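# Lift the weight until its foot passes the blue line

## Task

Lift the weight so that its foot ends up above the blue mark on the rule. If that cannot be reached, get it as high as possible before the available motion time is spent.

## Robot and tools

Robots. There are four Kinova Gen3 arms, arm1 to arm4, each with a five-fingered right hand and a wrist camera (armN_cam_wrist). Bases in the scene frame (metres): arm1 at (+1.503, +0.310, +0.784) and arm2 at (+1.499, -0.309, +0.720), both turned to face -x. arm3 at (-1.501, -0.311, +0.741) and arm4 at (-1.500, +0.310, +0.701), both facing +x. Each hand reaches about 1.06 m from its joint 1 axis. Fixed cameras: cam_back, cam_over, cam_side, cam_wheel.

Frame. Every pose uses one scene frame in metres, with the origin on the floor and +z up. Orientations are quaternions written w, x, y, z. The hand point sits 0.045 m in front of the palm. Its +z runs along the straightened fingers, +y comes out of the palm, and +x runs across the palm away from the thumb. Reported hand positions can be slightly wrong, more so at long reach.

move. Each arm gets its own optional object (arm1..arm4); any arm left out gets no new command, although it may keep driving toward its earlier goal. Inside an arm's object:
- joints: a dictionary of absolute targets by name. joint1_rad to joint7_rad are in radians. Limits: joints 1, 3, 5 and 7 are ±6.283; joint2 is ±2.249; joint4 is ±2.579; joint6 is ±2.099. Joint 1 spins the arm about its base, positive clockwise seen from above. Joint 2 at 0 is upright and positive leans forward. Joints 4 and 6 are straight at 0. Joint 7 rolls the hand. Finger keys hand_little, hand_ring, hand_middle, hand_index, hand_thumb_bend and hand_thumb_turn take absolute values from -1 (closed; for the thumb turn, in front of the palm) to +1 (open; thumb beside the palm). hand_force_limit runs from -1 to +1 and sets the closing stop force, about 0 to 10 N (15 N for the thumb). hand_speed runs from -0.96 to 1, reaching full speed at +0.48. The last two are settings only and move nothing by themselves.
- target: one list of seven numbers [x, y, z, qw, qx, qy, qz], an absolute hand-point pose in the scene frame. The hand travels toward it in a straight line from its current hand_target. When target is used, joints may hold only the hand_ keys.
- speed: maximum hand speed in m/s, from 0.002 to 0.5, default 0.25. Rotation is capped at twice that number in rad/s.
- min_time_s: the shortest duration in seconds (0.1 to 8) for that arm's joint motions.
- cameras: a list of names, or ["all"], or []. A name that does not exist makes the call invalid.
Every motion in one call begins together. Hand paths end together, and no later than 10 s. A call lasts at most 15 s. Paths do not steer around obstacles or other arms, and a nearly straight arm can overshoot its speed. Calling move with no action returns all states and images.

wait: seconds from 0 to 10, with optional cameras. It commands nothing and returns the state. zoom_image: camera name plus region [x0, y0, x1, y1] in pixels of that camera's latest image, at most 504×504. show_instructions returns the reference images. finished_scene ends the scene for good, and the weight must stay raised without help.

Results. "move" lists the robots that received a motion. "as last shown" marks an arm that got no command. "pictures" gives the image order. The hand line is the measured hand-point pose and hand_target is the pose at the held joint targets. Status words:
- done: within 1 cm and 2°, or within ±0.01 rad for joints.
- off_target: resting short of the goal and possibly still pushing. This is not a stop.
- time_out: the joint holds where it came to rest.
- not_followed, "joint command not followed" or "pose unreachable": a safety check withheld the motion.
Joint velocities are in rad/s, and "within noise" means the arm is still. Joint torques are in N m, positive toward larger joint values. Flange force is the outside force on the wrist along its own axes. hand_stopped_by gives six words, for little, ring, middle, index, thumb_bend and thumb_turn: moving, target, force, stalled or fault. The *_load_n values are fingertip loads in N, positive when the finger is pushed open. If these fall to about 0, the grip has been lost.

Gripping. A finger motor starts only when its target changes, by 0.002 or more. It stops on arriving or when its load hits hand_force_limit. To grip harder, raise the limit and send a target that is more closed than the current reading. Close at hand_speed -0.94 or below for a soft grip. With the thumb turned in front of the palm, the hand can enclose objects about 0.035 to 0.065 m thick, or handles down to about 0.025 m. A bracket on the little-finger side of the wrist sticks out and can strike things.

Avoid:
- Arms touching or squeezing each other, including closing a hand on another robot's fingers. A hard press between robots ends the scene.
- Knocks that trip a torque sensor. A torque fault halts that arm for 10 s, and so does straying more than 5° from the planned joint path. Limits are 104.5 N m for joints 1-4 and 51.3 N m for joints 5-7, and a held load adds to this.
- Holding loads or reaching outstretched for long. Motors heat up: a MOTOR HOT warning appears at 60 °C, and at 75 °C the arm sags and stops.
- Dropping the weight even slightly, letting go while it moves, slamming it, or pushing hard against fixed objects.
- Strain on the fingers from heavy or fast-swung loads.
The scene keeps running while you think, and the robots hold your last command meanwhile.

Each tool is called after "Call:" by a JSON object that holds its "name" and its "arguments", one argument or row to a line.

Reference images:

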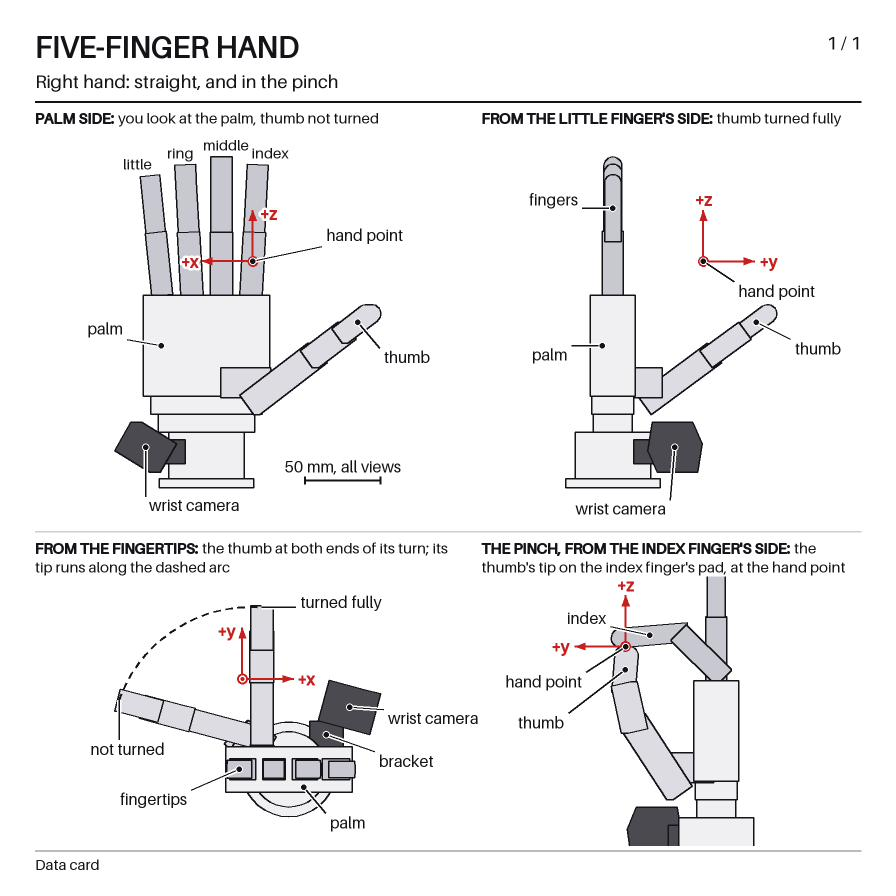

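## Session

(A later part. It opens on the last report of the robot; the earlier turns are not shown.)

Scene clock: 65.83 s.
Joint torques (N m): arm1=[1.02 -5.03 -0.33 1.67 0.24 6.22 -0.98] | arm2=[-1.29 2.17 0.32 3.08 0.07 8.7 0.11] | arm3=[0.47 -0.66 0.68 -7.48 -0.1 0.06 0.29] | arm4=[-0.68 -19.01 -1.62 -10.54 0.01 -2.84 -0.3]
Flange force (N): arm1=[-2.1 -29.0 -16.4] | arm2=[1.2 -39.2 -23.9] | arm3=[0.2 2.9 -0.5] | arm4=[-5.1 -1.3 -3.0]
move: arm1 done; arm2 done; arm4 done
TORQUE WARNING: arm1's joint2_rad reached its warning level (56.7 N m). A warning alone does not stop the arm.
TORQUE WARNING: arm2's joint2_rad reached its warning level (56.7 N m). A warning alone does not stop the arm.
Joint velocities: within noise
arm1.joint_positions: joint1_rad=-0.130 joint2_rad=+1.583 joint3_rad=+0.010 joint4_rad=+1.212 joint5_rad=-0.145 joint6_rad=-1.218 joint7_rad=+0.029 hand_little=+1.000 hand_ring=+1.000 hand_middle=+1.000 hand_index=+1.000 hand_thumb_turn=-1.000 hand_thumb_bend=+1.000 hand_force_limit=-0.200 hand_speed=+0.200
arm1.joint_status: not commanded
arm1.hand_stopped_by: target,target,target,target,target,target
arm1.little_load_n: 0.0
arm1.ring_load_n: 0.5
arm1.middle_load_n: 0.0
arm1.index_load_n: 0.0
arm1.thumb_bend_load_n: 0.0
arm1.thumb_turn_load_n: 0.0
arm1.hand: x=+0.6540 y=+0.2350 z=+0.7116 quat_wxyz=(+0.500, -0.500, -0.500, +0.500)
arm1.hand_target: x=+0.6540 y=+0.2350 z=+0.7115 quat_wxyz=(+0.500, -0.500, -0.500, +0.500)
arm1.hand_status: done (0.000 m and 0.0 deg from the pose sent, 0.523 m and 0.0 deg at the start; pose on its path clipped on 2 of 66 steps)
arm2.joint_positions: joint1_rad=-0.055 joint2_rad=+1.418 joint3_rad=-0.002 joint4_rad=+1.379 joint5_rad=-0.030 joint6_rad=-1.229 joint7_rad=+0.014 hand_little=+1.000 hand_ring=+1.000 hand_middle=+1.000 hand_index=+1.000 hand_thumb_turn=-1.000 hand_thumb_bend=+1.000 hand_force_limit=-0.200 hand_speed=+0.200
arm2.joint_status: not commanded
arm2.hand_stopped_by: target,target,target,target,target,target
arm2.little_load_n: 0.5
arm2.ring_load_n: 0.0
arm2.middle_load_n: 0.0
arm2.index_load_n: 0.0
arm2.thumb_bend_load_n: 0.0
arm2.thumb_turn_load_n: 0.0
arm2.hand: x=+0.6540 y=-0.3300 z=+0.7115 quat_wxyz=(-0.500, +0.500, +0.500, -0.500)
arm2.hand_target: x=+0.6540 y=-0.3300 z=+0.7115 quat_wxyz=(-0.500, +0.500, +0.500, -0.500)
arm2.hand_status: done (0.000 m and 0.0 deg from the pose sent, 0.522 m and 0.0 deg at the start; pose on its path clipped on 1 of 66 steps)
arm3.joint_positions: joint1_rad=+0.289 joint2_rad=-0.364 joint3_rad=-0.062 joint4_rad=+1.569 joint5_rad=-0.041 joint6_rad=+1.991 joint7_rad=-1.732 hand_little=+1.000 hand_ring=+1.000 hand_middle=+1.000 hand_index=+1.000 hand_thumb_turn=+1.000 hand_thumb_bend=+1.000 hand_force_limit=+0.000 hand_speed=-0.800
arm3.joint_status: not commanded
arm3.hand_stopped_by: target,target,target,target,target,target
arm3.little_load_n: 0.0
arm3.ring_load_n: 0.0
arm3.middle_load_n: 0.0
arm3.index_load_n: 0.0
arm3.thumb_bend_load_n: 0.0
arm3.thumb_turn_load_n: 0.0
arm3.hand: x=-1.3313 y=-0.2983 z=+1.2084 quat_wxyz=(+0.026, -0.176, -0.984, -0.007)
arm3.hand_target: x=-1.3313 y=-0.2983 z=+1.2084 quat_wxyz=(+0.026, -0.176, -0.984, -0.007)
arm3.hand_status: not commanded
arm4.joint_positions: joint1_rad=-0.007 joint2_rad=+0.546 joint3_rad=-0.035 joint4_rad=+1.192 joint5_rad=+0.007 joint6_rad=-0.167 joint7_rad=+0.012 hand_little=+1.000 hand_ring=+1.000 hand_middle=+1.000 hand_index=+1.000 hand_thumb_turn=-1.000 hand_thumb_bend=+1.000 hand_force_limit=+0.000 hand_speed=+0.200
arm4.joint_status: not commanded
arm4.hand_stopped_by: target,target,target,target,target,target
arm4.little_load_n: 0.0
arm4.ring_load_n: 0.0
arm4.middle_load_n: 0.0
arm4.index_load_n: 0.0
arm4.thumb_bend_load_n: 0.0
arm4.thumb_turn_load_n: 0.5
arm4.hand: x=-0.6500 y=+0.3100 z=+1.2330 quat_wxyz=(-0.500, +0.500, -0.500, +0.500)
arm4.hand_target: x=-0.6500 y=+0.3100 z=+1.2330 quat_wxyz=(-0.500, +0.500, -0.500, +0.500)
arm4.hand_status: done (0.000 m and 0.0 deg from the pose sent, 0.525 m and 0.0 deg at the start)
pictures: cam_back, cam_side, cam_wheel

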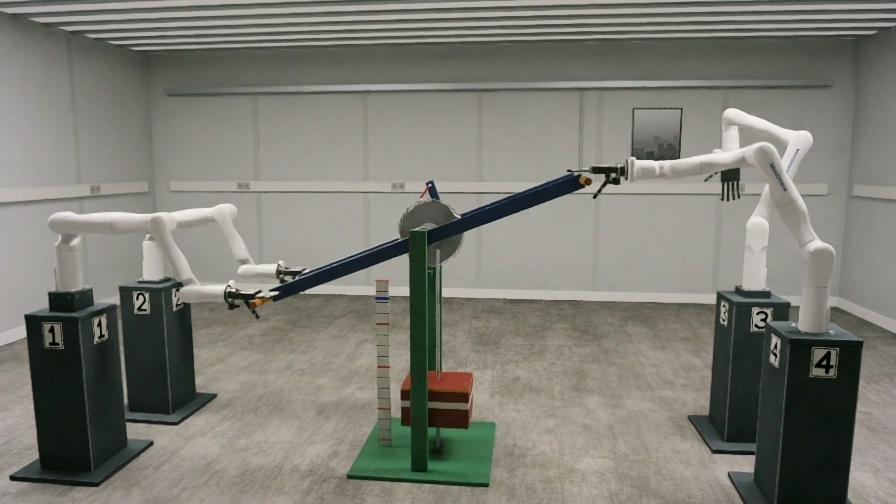

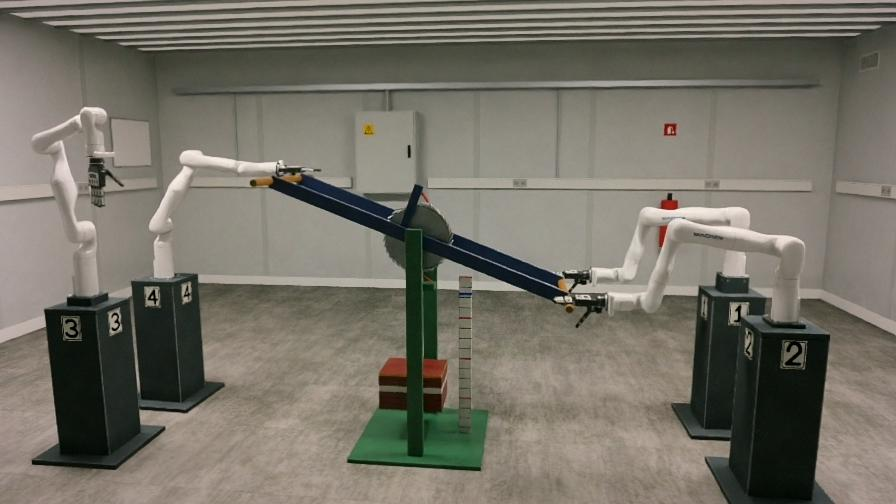

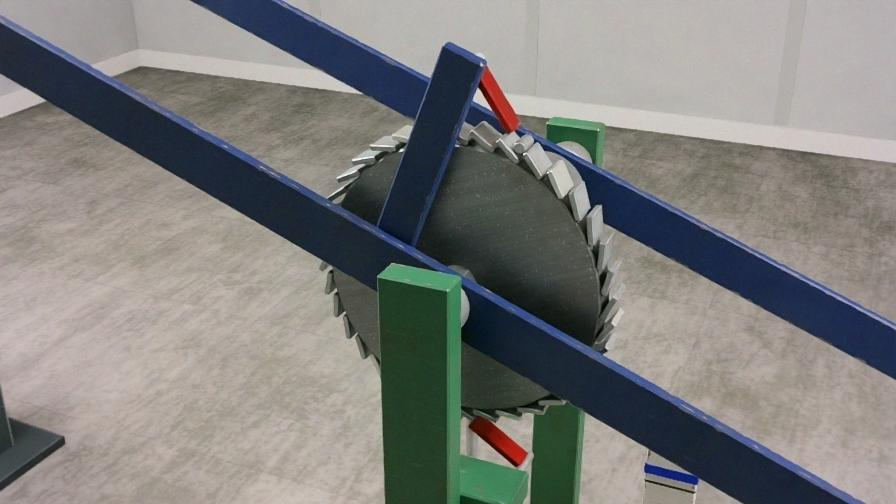

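Call:
{"name": "move", "arguments": {
  "arm1": {"target": [0.654, 0.235, 1.234, 0.5, -0.5, -0.5, 0.5], "speed": 0.38},
  "arm2": {"target": [0.654, -0.33, 1.234, 0.5, -0.5, -0.5, 0.5], "speed": 0.38},
  "arm4": {"target": [-0.65, 0.31, 0.708, 0.5, -0.5, 0.5, -0.5], "speed": 0.38}
}}

Call:
{"name": "move", "arguments": {
  "arm1": {"target": [0.654, 0.235, 0.7115, 0.5, -0.5, -0.5, 0.5], "speed": 0.38},
  "arm2": {"target": [0.654, -0.33, 0.7115, 0.5, -0.5, -0.5, 0.5], "speed": 0.38},
  "arm4": {"target": [-0.65, 0.31, 1.233, 0.5, -0.5, 0.5, -0.5], "speed": 0.38}
}}

Call:
{"name": "move", "arguments": {
  "arm1": {"target": [0.654, 0.235, 1.234, 0.5, -0.5, -0.5, 0.5], "speed": 0.38},
  "arm2": {"target": [0.654, -0.33, 1.234, 0.5, -0.5, -0.5, 0.5], "speed": 0.38},
  "arm4": {"target": [-0.65, 0.31, 0.708, 0.5, -0.5, 0.5, -0.5], "speed": 0.38}
}}

Call:
{"name": "move", "arguments": {
  "arm1": {"target": [0.654, 0.235, 0.7115, 0.5, -0.5, -0.5, 0.5], "speed": 0.38},
  "arm2": {"target": [0.654, -0.33, 0.7115, 0.5, -0.5, -0.5, 0.5], "speed": 0.38},
  "arm4": {"target": [-0.65, 0.31, 1.233, 0.5, -0.5, 0.5, -0.5], "speed": 0.38}
}}

Call:
{"name": "move", "arguments": {
  "arm1": {"target": [0.654, 0.235, 1.234, 0.5, -0.5, -0.5, 0.5], "speed": 0.38},
  "arm2": {"target": [0.654, -0.33, 1.234, 0.5, -0.5, -0.5, 0.5], "speed": 0.38},
  "arm4": {"target": [-0.65, 0.31, 0.708, 0.5, -0.5, 0.5, -0.5], "speed": 0.38}
}}

Call:
{"name": "move", "arguments": {
  "arm1": {"target": [0.654, 0.235, 0.7115, 0.5, -0.5, -0.5, 0.5], "speed": 0.38},
  "arm2": {"target": [0.654, -0.33, 0.7115, 0.5, -0.5, -0.5, 0.5], "speed": 0.38},
  "arm4": {"target": [-0.65, 0.31, 1.233, 0.5, -0.5, 0.5, -0.5], "speed": 0.38},
  "cameras": ["cam_side", "cam_back", "cam_wheel", "arm1_cam_wrist", "arm2_cam_wrist"]
}}

Call:
{"name": "zoom_image", "arguments": {
  "camera": "cam_side",
  "region": [340, 260, 540, 480]
}}

Scene clock: 68.57 s.
Joint torques (N m): arm1=[1.12 -20.32 1.19 -9.95 0.36 -2.39 -0.77] | arm2=[-0.31 -19.15 1.3 -11.3 -0.1 -2.36 0.12] | arm3=[0.45 -0.68 0.66 -7.49 -0.05 0.04 0.29] | arm4=[-0.65 -22.93 -1.75 -5.76 0.13 -2.81 -0.27]
Flange force (N): arm1=[-4.3 -0.8 -1.1] | arm2=[5.0 2.6 -6.4] | arm3=[0.2 2.9 -0.6] | arm4=[1.5 -3.3 -1.3]
move: arm1 done; arm2 done; arm4 done
Joint velocities: within noise
arm1.joint_positions: joint1_rad=-0.164 joint2_rad=+0.614 joint3_rad=+0.089 joint4_rad=+1.361 joint5_rad=-0.253 joint6_rad=-0.401 joint7_rad=+0.171 hand_little=+1.000 hand_ring=+1.000 hand_middle=+1.000 hand_index=+1.000 hand_thumb_turn=-1.000 hand_thumb_bend=+1.000 hand_force_limit=-0.200 hand_speed=+0.200
arm1.joint_status: not commanded
arm1.hand_stopped_by: target,target,target,target,target,target
arm1.little_load_n: 0.0
arm1.ring_load_n: 0.0
arm1.middle_load_n: 0.5
arm1.index_load_n: 0.0
arm1.thumb_bend_load_n: 0.0
arm1.thumb_turn_load_n: 0.0
arm1.hand: x=+0.6540 y=+0.2350 z=+1.2340 quat_wxyz=(+0.500, -0.500, -0.500, +0.500)
arm1.hand_target: x=+0.6540 y=+0.2350 z=+1.2340 quat_wxyz=(+0.500, -0.500, -0.500, +0.500)
arm1.hand_status: done (0.000 m and 0.0 deg from the pose sent, 0.522 m and 0.0 deg at the start)
arm2.joint_positions: joint1_rad=-0.085 joint2_rad=+0.535 joint3_rad=+0.047 joint4_rad=+1.266 joint5_rad=-0.078 joint6_rad=-0.232 joint7_rad=+0.054 hand_little=+1.000 hand_ring=+1.000 hand_middle=+1.000 hand_index=+1.000 hand_thumb_turn=-1.000 hand_thumb_bend=+1.000 hand_force_limit=-0.200 hand_speed=+0.200
arm2.joint_status: not commanded
arm2.hand_stopped_by: target,target,target,target,target,target
arm2.little_load_n: 0.0
arm2.ring_load_n: 0.0
arm2.middle_load_n: 0.0
arm2.index_load_n: 0.0
arm2.thumb_bend_load_n: 0.0
arm2.thumb_turn_load_n: 0.0
arm2.hand: x=+0.6540 y=-0.3300 z=+1.2339 quat_wxyz=(-0.500, +0.500, +0.500, -0.500)
arm2.hand_target: x=+0.6540 y=-0.3300 z=+1.2340 quat_wxyz=(-0.500, +0.500, +0.500, -0.500)
arm2.hand_status: done (0.000 m and 0.0 deg from the pose sent, 0.523 m and 0.0 deg at the start)
arm3: as last shown
arm3.ring_load_n: -0.5
arm4.joint_positions: joint1_rad=-0.002 joint2_rad=+1.391 joint3_rad=-0.041 joint4_rad=+1.376 joint5_rad=+0.031 joint6_rad=-1.196 joint7_rad=+0.030 hand_little=+1.000 hand_ring=+1.000 hand_middle=+1.000 hand_index=+1.000 hand_thumb_turn=-1.000 hand_thumb_bend=+1.000 hand_force_limit=+0.000 hand_speed=+0.200
arm4.joint_status: not commanded
arm4.hand_stopped_by: target,target,target,target,target,target
arm4.little_load_n: 0.0
arm4.ring_load_n: 0.0
arm4.middle_load_n: 0.0
arm4.index_load_n: 0.0
arm4.thumb_bend_load_n: 0.0
arm4.thumb_turn_load_n: 0.0
arm4.hand: x=-0.6500 y=+0.3100 z=+0.7080 quat_wxyz=(-0.500, +0.500, -0.500, +0.500)
arm4.hand_target: x=-0.6500 y=+0.3100 z=+0.7080 quat_wxyz=(-0.500, +0.500, -0.500, +0.500)
arm4.hand_status: done (0.000 m and 0.0 deg from the pose sent, 0.525 m and 0.0 deg at the start)
pictures: none

Scene clock: 70.77 s.
Joint torques (N m): arm1=[1.08 -5.03 -0.26 1.65 0.2 6.17 -1.02] | arm2=[-1.4 2.11 0.32 3.09 0.05 8.71 0.05] | arm3=[0.43 -0.66 0.66 -7.49 -0.1 0.05 0.34] | arm4=[-0.65 -19.04 -1.65 -10.61 0.05 -2.82 -0.27]
Flange force (N): arm1=[-2.2 -29.0 -16.3] | arm2=[1.4 -39.0 -23.8] | arm3=[0.2 3.0 -0.5] | arm4=[-5.5 -1.1 -3.2]
move: arm1 done; arm2 done; arm4 done
TORQUE WARNING: arm1's joint2_rad reached its warning level (56.7 N m). A warning alone does not stop the arm.
TORQUE WARNING: arm2's joint2_rad reached its warning level (56.7 N m). A warning alone does not stop the arm.
Joint velocities: within noise
arm1.joint_positions: joint1_rad=-0.130 joint2_rad=+1.583 joint3_rad=+0.011 joint4_rad=+1.212 joint5_rad=-0.146 joint6_rad=-1.218 joint7_rad=+0.028 hand_little=+1.000 hand_ring=+1.000 hand_middle=+1.000 hand_index=+1.000 hand_thumb_turn=-1.000 hand_thumb_bend=+1.000 hand_force_limit=-0.200 hand_speed=+0.200
arm1.joint_status: not commanded
arm1.hand_stopped_by: target,target,target,target,target,target
arm1.little_load_n: 0.0
arm1.ring_load_n: 0.0
arm1.middle_load_n: 0.0
arm1.index_load_n: 0.0
arm1.thumb_bend_load_n: 0.0
arm1.thumb_turn_load_n: 0.0
arm1.hand: x=+0.6540 y=+0.2350 z=+0.7115 quat_wxyz=(+0.500, -0.500, -0.500, +0.500)
arm1.hand_target: x=+0.6540 y=+0.2350 z=+0.7115 quat_wxyz=(+0.500, -0.500, -0.500, +0.500)
arm1.hand_status: done (0.000 m and 0.0 deg from the pose sent, 0.523 m and 0.0 deg at the start; pose on its path clipped on 2 of 66 steps)
arm2.joint_positions: joint1_rad=-0.055 joint2_rad=+1.418 joint3_rad=-0.001 joint4_rad=+1.379 joint5_rad=-0.031 joint6_rad=-1.229 joint7_rad=+0.013 hand_little=+1.000 hand_ring=+1.000 hand_middle=+1.000 hand_index=+1.000 hand_thumb_turn=-1.000 hand_thumb_bend=+1.000 hand_force_limit=-0.200 hand_speed=+0.200
arm2.joint_status: not commanded
arm2.hand_stopped_by: target,target,target,target,target,target
arm2.little_load_n: 0.0
arm2.ring_load_n: 0.5
arm2.middle_load_n: 0.5
arm2.index_load_n: 0.0
arm2.thumb_bend_load_n: 0.0
arm2.thumb_turn_load_n: 0.5
arm2.hand: x=+0.6540 y=-0.3300 z=+0.7115 quat_wxyz=(-0.500, +0.500, +0.500, -0.500)
arm2.hand_target: x=+0.6540 y=-0.3300 z=+0.7115 quat_wxyz=(-0.500, +0.500, +0.500, -0.500)
arm2.hand_status: done (0.000 m and 0.0 deg from the pose sent, 0.522 m and 0.0 deg at the start; pose on its path clipped on 1 of 66 steps)
arm3: as last shown
arm3.ring_load_n: 0.0
arm3.index_load_n: 0.5
arm4.joint_positions: joint1_rad=-0.006 joint2_rad=+0.546 joint3_rad=-0.036 joint4_rad=+1.192 joint5_rad=+0.005 joint6_rad=-0.167 joint7_rad=+0.014 hand_little=+1.000 hand_ring=+1.000 hand_middle=+1.000 hand_index=+1.000 hand_thumb_turn=-1.000 hand_thumb_bend=+1.000 hand_force_limit=+0.000 hand_speed=+0.200
arm4.joint_status: not commanded
arm4.hand_stopped_by: target,target,target,target,target,target
arm4.little_load_n: 0.0
arm4.ring_load_n: 0.0
arm4.middle_load_n: -0.5
arm4.index_load_n: -0.5
arm4.thumb_bend_load_n: 0.0
arm4.thumb_turn_load_n: 0.0
arm4.hand: x=-0.6500 y=+0.3100 z=+1.2330 quat_wxyz=(-0.500, +0.500, -0.500, +0.500)
arm4.hand_target: x=-0.6500 y=+0.3100 z=+1.2330 quat_wxyz=(-0.500, +0.500, -0.500, +0.500)
arm4.hand_status: done (0.000 m and 0.0 deg from the pose sent, 0.525 m and 0.0 deg at the start)
pictures: none

Scene clock: 72.90 s.
Joint torques (N m): arm1=[1.14 -20.38 1.2 -10 0.32 -2.38 -0.76] | arm2=[-0.38 -19.17 1.33 -11.21 -0.15 -2.37 0.1] | arm3=[0.45 -0.67 0.68 -7.44 -0.04 0.04 0.29] | arm4=[-0.67 -22.92 -1.76 -5.78 0.09 -2.85 -0.32]
Flange force (N): arm1=[-4.3 -0.6 -1.2] | arm2=[5.6 2.4 -5.9] | arm3=[0.2 3.0 -0.7] | arm4=[1.6 -3.4 -1.3]
move: arm1 done; arm2 done; arm4 done
TORQUE WARNING: arm4's joint2_rad reached its warning level (56.7 N m). A warning alone does not stop the arm.
Joint velocities: within noise
arm1.joint_positions: joint1_rad=-0.165 joint2_rad=+0.614 joint3_rad=+0.090 joint4_rad=+1.361 joint5_rad=-0.252 joint6_rad=-0.401 joint7_rad=+0.170 hand_little=+1.000 hand_ring=+1.000 hand_middle=+1.000 hand_index=+1.000 hand_thumb_turn=-1.000 hand_thumb_bend=+1.000 hand_force_limit=-0.200 hand_speed=+0.200
arm1.joint_status: not commanded
arm1.hand_stopped_by: target,target,target,target,target,target
arm1.little_load_n: 0.0
arm1.ring_load_n: 0.0
arm1.middle_load_n: -0.5
arm1.index_load_n: -0.5
arm1.thumb_bend_load_n: 0.0
arm1.thumb_turn_load_n: 0.0
arm1.hand: x=+0.6540 y=+0.2350 z=+1.2340 quat_wxyz=(+0.500, -0.500, -0.500, +0.500)
arm1.hand_target: x=+0.6540 y=+0.2350 z=+1.2340 quat_wxyz=(+0.500, -0.500, -0.500, +0.500)
arm1.hand_status: done (0.000 m and 0.0 deg from the pose sent, 0.522 m and 0.0 deg at the start)
arm2.joint_positions: joint1_rad=-0.085 joint2_rad=+0.535 joint3_rad=+0.048 joint4_rad=+1.266 joint5_rad=-0.077 joint6_rad=-0.232 joint7_rad=+0.052 hand_little=+1.000 hand_ring=+1.000 hand_middle=+1.000 hand_index=+1.000 hand_thumb_turn=-1.000 hand_thumb_bend=+1.000 hand_force_limit=-0.200 hand_speed=+0.200
arm2.joint_status: not commanded
arm2.hand_stopped_by: target,target,target,target,target,target
arm2.little_load_n: -0.5
arm2.ring_load_n: 0.0
arm2.middle_load_n: 0.0
arm2.index_load_n: 0.0
arm2.thumb_bend_load_n: 0.0
arm2.thumb_turn_load_n: 0.0
arm2.hand: x=+0.6540 y=-0.3300 z=+1.2339 quat_wxyz=(-0.500, +0.500, +0.500, -0.500)
arm2.hand_target: x=+0.6540 y=-0.3300 z=+1.2340 quat_wxyz=(-0.500, +0.500, +0.500, -0.500)
arm2.hand_status: done (0.000 m and 0.0 deg from the pose sent, 0.523 m and 0.0 deg at the start)
arm3: as last shown
arm3.index_load_n: 0.0
arm4.joint_positions: joint1_rad=-0.001 joint2_rad=+1.391 joint3_rad=-0.043 joint4_rad=+1.376 joint5_rad=+0.031 joint6_rad=-1.196 joint7_rad=+0.031 hand_little=+1.000 hand_ring=+1.000 hand_middle=+1.000 hand_index=+1.000 hand_thumb_turn=-1.000 hand_thumb_bend=+1.000 hand_force_limit=+0.000 hand_speed=+0.200
arm4.joint_status: not commanded
arm4.hand_stopped_by: target,target,target,target,target,target
arm4.little_load_n: 0.0
arm4.ring_load_n: 0.0
arm4.middle_load_n: 0.0
arm4.index_load_n: 0.0
arm4.thumb_bend_load_n: 0.0
arm4.thumb_turn_load_n: 0.0
arm4.hand: x=-0.6500 y=+0.3100 z=+0.7080 quat_wxyz=(-0.500, +0.500, -0.500, +0.500)
arm4.hand_target: x=-0.6500 y=+0.3100 z=+0.7080 quat_wxyz=(-0.500, +0.500, -0.500, +0.500)
arm4.hand_status: done (0.000 m and 0.0 deg from the pose sent, 0.525 m and 0.0 deg at the start)
pictures: none

Scene clock: 75.10 s.
Joint torques (N m): arm1=[1.06 -5.11 -0.36 1.63 0.2 6.16 -1.03] | arm2=[-1.42 2.02 0.28 3.02 0.11 8.7 0.14] | arm3=[0.39 -0.65 0.66 -7.46 -0.06 0.06 0.26] | arm4=[-0.7 -19.06 -1.68 -10.55 0.03 -2.83 -0.31]
Flange force (N): arm1=[-2.2 -28.9 -16.3] | arm2=[1.4 -38.9 -24.0] | arm3=[0.2 2.8 -0.6] | arm4=[-5.3 -1.3 -2.9]
move: arm1 done; arm2 done; arm4 done
TORQUE WARNING: arm1's joint2_rad reached its warning level (56.7 N m). A warning alone does not stop the arm.
TORQUE WARNING: arm2's joint2_rad reached its warning level (56.7 N m). A warning alone does not stop the arm.
Joint velocities: within noise
arm1.joint_positions: joint1_rad=-0.131 joint2_rad=+1.583 joint3_rad=+0.012 joint4_rad=+1.212 joint5_rad=-0.146 joint6_rad=-1.218 joint7_rad=+0.028 hand_little=+1.000 hand_ring=+1.000 hand_middle=+1.000 hand_index=+1.000 hand_thumb_turn=-1.000 hand_thumb_bend=+1.000 hand_force_limit=-0.200 hand_speed=+0.200
arm1.joint_status: not commanded
arm1.hand_stopped_by: target,target,target,target,target,target
arm1.little_load_n: 0.0
arm1.ring_load_n: 0.0
arm1.middle_load_n: 0.0
arm1.index_load_n: 0.0
arm1.thumb_bend_load_n: 0.0
arm1.thumb_turn_load_n: 0.0
arm1.hand: x=+0.6540 y=+0.2350 z=+0.7115 quat_wxyz=(+0.500, -0.500, -0.500, +0.500)
arm1.hand_target: x=+0.6540 y=+0.2350 z=+0.7115 quat_wxyz=(+0.500, -0.500, -0.500, +0.500)
arm1.hand_status: done (0.000 m and 0.0 deg from the pose sent, 0.523 m and 0.0 deg at the start; pose on its path clipped on 2 of 66 steps)
arm2.joint_positions: joint1_rad=-0.056 joint2_rad=+1.418 joint3_rad=+0.000 joint4_rad=+1.379 joint5_rad=-0.031 joint6_rad=-1.229 joint7_rad=+0.012 hand_little=+1.000 hand_ring=+1.000 hand_middle=+1.000 hand_index=+1.000 hand_thumb_turn=-1.000 hand_thumb_bend=+1.000 hand_force_limit=-0.200 hand_speed=+0.200
arm2.joint_status: not commanded
arm2.hand_stopped_by: target,target,target,target,target,target
arm2.little_load_n: 0.0
arm2.ring_load_n: 0.0
arm2.middle_load_n: 0.0
arm2.index_load_n: 0.0
arm2.thumb_bend_load_n: 0.0
arm2.thumb_turn_load_n: 0.0
arm2.hand: x=+0.6540 y=-0.3300 z=+0.7115 quat_wxyz=(-0.500, +0.500, +0.500, -0.500)
arm2.hand_target: x=+0.6540 y=-0.3300 z=+0.7115 quat_wxyz=(-0.500, +0.500, +0.500, -0.500)
arm2.hand_status: done (0.000 m and 0.0 deg from the pose sent, 0.522 m and 0.0 deg at the start; pose on its path clipped on 2 of 66 steps)
arm3: as last shown
arm3.thumb_bend_load_n: -0.5
arm4.joint_positions: joint1_rad=-0.006 joint2_rad=+0.546 joint3_rad=-0.037 joint4_rad=+1.192 joint5_rad=+0.003 joint6_rad=-0.167 joint7_rad=+0.016 hand_little=+1.000 hand_ring=+1.000 hand_middle=+1.000 hand_index=+1.000 hand_thumb_turn=-1.000 hand_thumb_bend=+1.000 hand_force_limit=+0.000 hand_speed=+0.200
arm4.joint_status: not commanded
arm4.hand_stopped_by: target,target,target,target,target,target
arm4.little_load_n: 0.0
arm4.ring_load_n: 0.0
arm4.middle_load_n: 0.0
arm4.index_load_n: 0.0
arm4.thumb_bend_load_n: 0.0
arm4.thumb_turn_load_n: 0.0
arm4.hand: x=-0.6500 y=+0.3100 z=+1.2330 quat_wxyz=(-0.500, +0.500, -0.500, +0.500)
arm4.hand_target: x=-0.6500 y=+0.3100 z=+1.2330 quat_wxyz=(-0.500, +0.500, -0.500, +0.500)
arm4.hand_status: done (0.000 m and 0.0 deg from the pose sent, 0.525 m and 0.0 deg at the start)
pictures: none

Scene clock: 77.27 s.
Joint torques (N m): arm1=[1.14 -20.4 1.15 -9.98 0.37 -2.41 -0.76] | arm2=[-0.31 -19.47 1.32 -11.29 -0.17 -2.38 0.12] | arm3=[0.46 -0.67 0.71 -7.48 -0.1 0.04 0.3] | arm4=[-0.69 -22.91 -1.73 -5.76 0.13 -2.83 -0.29]
Flange force (N): arm1=[-4.5 -0.8 -1.0] | arm2=[5.2 2.7 -5.5] | arm3=[0.2 3.0 -0.6] | arm4=[1.5 -3.4 -1.3]
move: arm1 done; arm2 done; arm4 done
TORQUE WARNING: arm4's joint2_rad reached its warning level (56.7 N m). A warning alone does not stop the arm.
Joint velocities: within noise
arm1.joint_positions: joint1_rad=-0.165 joint2_rad=+0.614 joint3_rad=+0.090 joint4_rad=+1.361 joint5_rad=-0.252 joint6_rad=-0.401 joint7_rad=+0.169 hand_little=+1.000 hand_ring=+1.000 hand_middle=+1.000 hand_index=+1.000 hand_thumb_turn=-1.000 hand_thumb_bend=+1.000 hand_force_limit=-0.200 hand_speed=+0.200
arm1.joint_status: not commanded
arm1.hand_stopped_by: target,target,target,target,target,target
arm1.little_load_n: -0.5
arm1.ring_load_n: 0.0
arm1.middle_load_n: 0.0
arm1.index_load_n: 0.0
arm1.thumb_bend_load_n: 0.0
arm1.thumb_turn_load_n: 0.0
arm1.hand: x=+0.6540 y=+0.2350 z=+1.2340 quat_wxyz=(+0.500, -0.500, -0.500, +0.500)
arm1.hand_target: x=+0.6540 y=+0.2350 z=+1.2340 quat_wxyz=(+0.500, -0.500, -0.500, +0.500)
arm1.hand_status: done (0.000 m and 0.0 deg from the pose sent, 0.522 m and 0.0 deg at the start)
arm2.joint_positions: joint1_rad=-0.086 joint2_rad=+0.535 joint3_rad=+0.049 joint4_rad=+1.266 joint5_rad=-0.076 joint6_rad=-0.232 joint7_rad=+0.051 hand_little=+1.000 hand_ring=+1.000 hand_middle=+1.000 hand_index=+1.000 hand_thumb_turn=-1.000 hand_thumb_bend=+1.000 hand_force_limit=-0.200 hand_speed=+0.200
arm2.joint_status: not commanded
arm2.hand_stopped_by: target,target,target,target,target,target
arm2.little_load_n: 0.0
arm2.ring_load_n: 0.0
arm2.middle_load_n: -0.5
arm2.index_load_n: 0.0
arm2.thumb_bend_load_n: -0.5
arm2.thumb_turn_load_n: 0.0
arm2.hand: x=+0.6540 y=-0.3300 z=+1.2340 quat_wxyz=(-0.500, +0.500, +0.500, -0.500)
arm2.hand_target: x=+0.6540 y=-0.3300 z=+1.2340 quat_wxyz=(-0.500, +0.500, +0.500, -0.500)
arm2.hand_status: done (0.000 m and 0.0 deg from the pose sent, 0.523 m and 0.0 deg at the start)
arm3: as last shown
arm3.thumb_bend_load_n: 0.0
arm4.joint_positions: joint1_rad=+0.000 joint2_rad=+1.391 joint3_rad=-0.044 joint4_rad=+1.376 joint5_rad=+0.032 joint6_rad=-1.196 joint7_rad=+0.032 hand_little=+1.000 hand_ring=+1.000 hand_middle=+1.000 hand_index=+1.000 hand_thumb_turn=-1.000 hand_thumb_bend=+1.000 hand_force_limit=+0.000 hand_speed=+0.200
arm4.joint_status: not commanded
arm4.hand_stopped_by: target,target,target,target,target,target
arm4.little_load_n: 0.0
arm4.ring_load_n: 0.0
arm4.middle_load_n: 0.0
arm4.index_load_n: 0.0
arm4.thumb_bend_load_n: -0.5
arm4.thumb_turn_load_n: 0.0
arm4.hand: x=-0.6500 y=+0.3100 z=+0.7080 quat_wxyz=(-0.500, +0.500, -0.500, +0.500)
arm4.hand_target: x=-0.6500 y=+0.3100 z=+0.7080 quat_wxyz=(-0.500, +0.500, -0.500, +0.500)
arm4.hand_status: done (0.000 m and 0.0 deg from the pose sent, 0.525 m and 0.0 deg at the start)
pictures: none

Scene clock: 79.47 s.
Joint torques (N m): arm1=[1.12 -5 -0.29 1.69 0.2 6.21 -1.01] | arm2=[-1.48 2.1 0.28 3.04 0.1 8.71 0.08] | arm3=[0.43 -0.64 0.62 -7.44 -0.06 0.02 0.28] | arm4=[-0.64 -19.06 -1.66 -10.56 0.05 -2.86 -0.33]
Flange force (N): arm1=[-2.3 -29.0 -16.3] | arm2=[1.5 -39.1 -24.0] | arm3=[0.2 2.7 -0.7] | arm4=[-5.6 -1.4 -2.8]
move: arm1 done; arm2 done; arm4 done
TORQUE WARNING: arm1's joint2_rad reached its warning level (56.7 N m). A warning alone does not stop the arm.
TORQUE WARNING: arm2's joint2_rad reached its warning level (56.7 N m). A warning alone does not stop the arm.
Joint velocities: within noise
arm1.joint_positions: joint1_rad=-0.131 joint2_rad=+1.583 joint3_rad=+0.013 joint4_rad=+1.212 joint5_rad=-0.147 joint6_rad=-1.218 joint7_rad=+0.027 hand_little=+1.000 hand_ring=+1.000 hand_middle=+1.000 hand_index=+1.000 hand_thumb_turn=-1.000 hand_thumb_bend=+1.000 hand_force_limit=-0.200 hand_speed=+0.200
arm1.joint_status: not commanded
arm1.hand_stopped_by: target,target,target,target,target,target
arm1.little_load_n: 0.0
arm1.ring_load_n: 0.5
arm1.middle_load_n: 0.0
arm1.index_load_n: 0.0
arm1.thumb_bend_load_n: 0.0
arm1.thumb_turn_load_n: 0.0
arm1.hand: x=+0.6540 y=+0.2350 z=+0.7115 quat_wxyz=(+0.500, -0.500, -0.500, +0.500)
arm1.hand_target: x=+0.6540 y=+0.2350 z=+0.7115 quat_wxyz=(+0.500, -0.500, -0.500, +0.500)
arm1.hand_status: done (0.000 m and 0.0 deg from the pose sent, 0.523 m and 0.0 deg at the start; pose on its path clipped on 2 of 66 steps)
arm2.joint_positions: joint1_rad=-0.056 joint2_rad=+1.418 joint3_rad=+0.001 joint4_rad=+1.379 joint5_rad=-0.031 joint6_rad=-1.229 joint7_rad=+0.012 hand_little=+1.000 hand_ring=+1.000 hand_middle=+1.000 hand_index=+1.000 hand_thumb_turn=-1.000 hand_thumb_bend=+1.000 hand_force_limit=-0.200 hand_speed=+0.200
arm2.joint_status: not commanded
arm2.hand_stopped_by: target,target,target,target,target,target
arm2.little_load_n: 0.5
arm2.ring_load_n: 0.0
arm2.middle_load_n: 0.5
arm2.index_load_n: 0.0
arm2.thumb_bend_load_n: 0.0
arm2.thumb_turn_load_n: 0.0
arm2.hand: x=+0.6540 y=-0.3300 z=+0.7115 quat_wxyz=(-0.500, +0.500, +0.500, -0.500)
arm2.hand_target: x=+0.6540 y=-0.3300 z=+0.7115 quat_wxyz=(-0.500, +0.500, +0.500, -0.500)
arm2.hand_status: done (0.000 m and 0.0 deg from the pose sent, 0.522 m and 0.0 deg at the start; pose on its path clipped on 1 of 66 steps)
arm3: as last shown
arm4.joint_positions: joint1_rad=-0.005 joint2_rad=+0.546 joint3_rad=-0.038 joint4_rad=+1.192 joint5_rad=+0.001 joint6_rad=-0.167 joint7_rad=+0.019 hand_little=+1.000 hand_ring=+1.000 hand_middle=+1.000 hand_index=+1.000 hand_thumb_turn=-1.000 hand_thumb_bend=+1.000 hand_force_limit=+0.000 hand_speed=+0.200
arm4.joint_status: not commanded
arm4.hand_stopped_by: target,target,target,target,target,target
arm4.little_load_n: -0.5
arm4.ring_load_n: 0.0
arm4.middle_load_n: 0.0
arm4.index_load_n: -0.5
arm4.thumb_bend_load_n: 0.0
arm4.thumb_turn_load_n: 0.0
arm4.hand: x=-0.6500 y=+0.3100 z=+1.2330 quat_wxyz=(-0.500, +0.500, -0.500, +0.500)
arm4.hand_target: x=-0.6500 y=+0.3100 z=+1.2330 quat_wxyz=(-0.500, +0.500, -0.500, +0.500)
arm4.hand_status: done (0.000 m and 0.0 deg from the pose sent, 0.525 m and 0.0 deg at the start)
pictures: arm1_cam_wrist, arm2_cam_wrist, cam_back, cam_side, cam_wheel
arm1_cam_wrist: T_world_to_cam=[[-0.04164, 0.25558, -0.96589, 0.65535], [0.52135, -0.81912, -0.23922, 0.02011], [-0.85232, -0.51353, -0.09914, 0.86041]] pos_world=[0.75015, 0.29082, 0.72311]
arm2_cam_wrist: T_world_to_cam=[[0.00595, 0.29962, -0.95404, 0.76919], [0.49301, -0.83093, -0.25788, -0.411], [-0.87, -0.46882, -0.15266, 0.6418]] pos_world=[0.75642, -0.27109, 0.72583]

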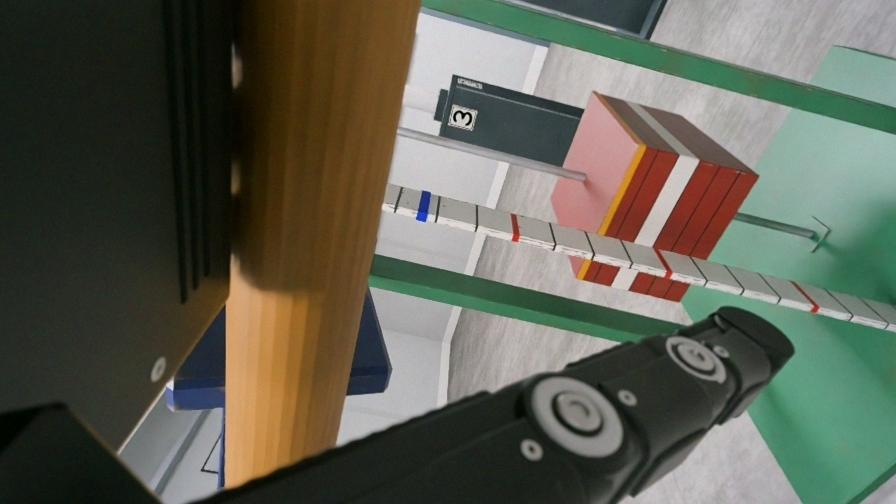

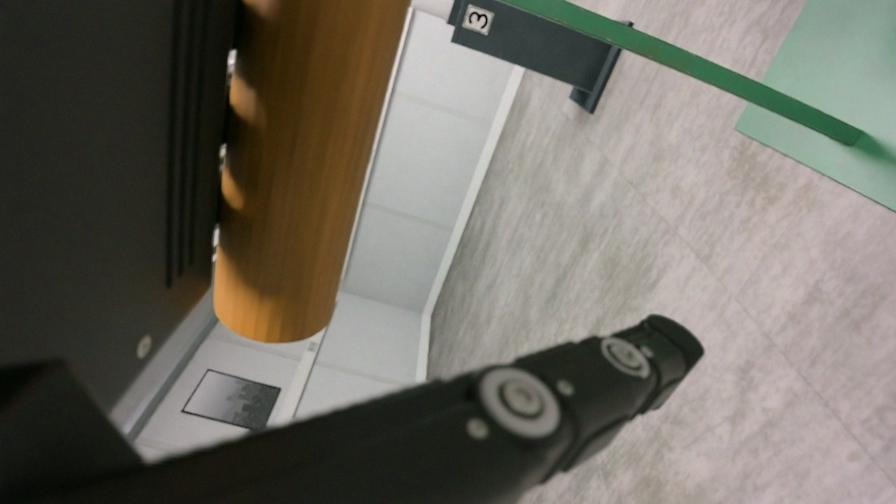

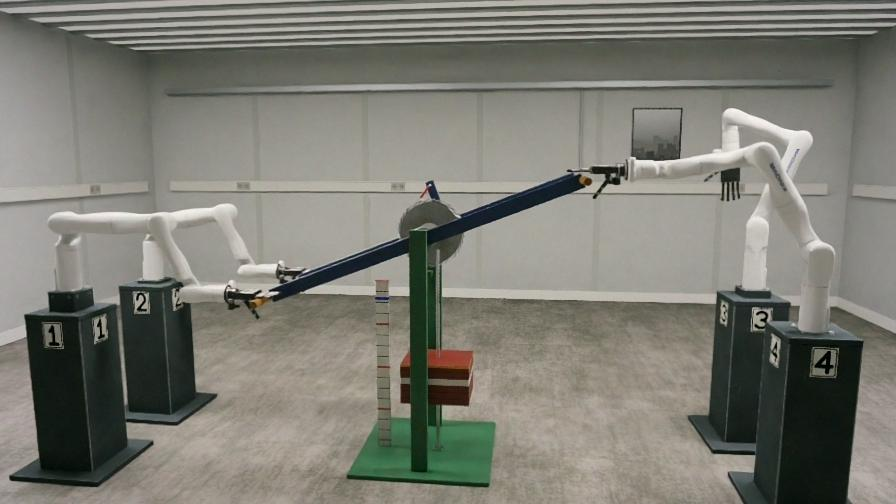

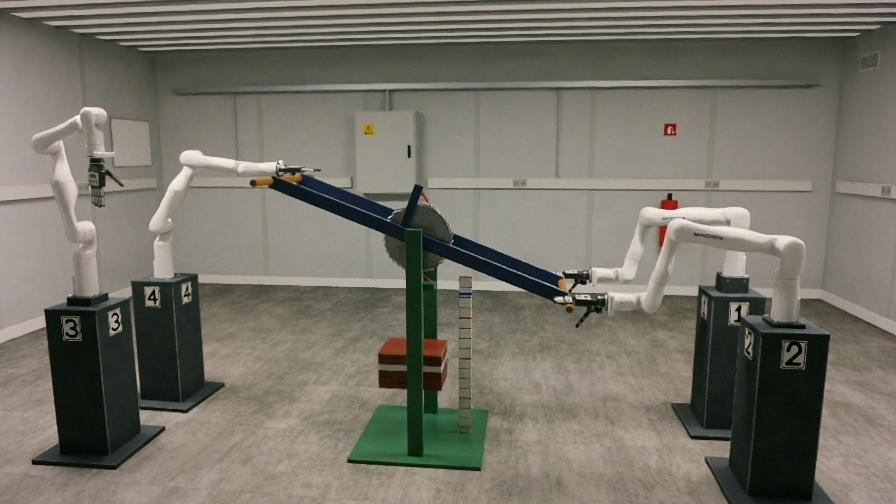

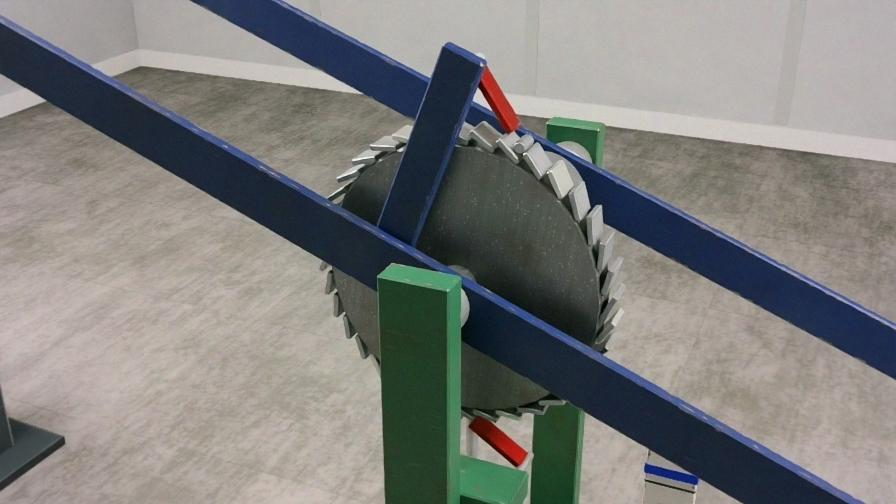

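Scaled by 2.291 from the camera's image (finer frame: 1280x720).

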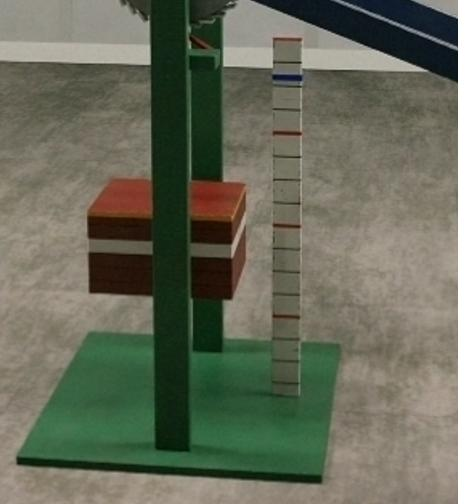

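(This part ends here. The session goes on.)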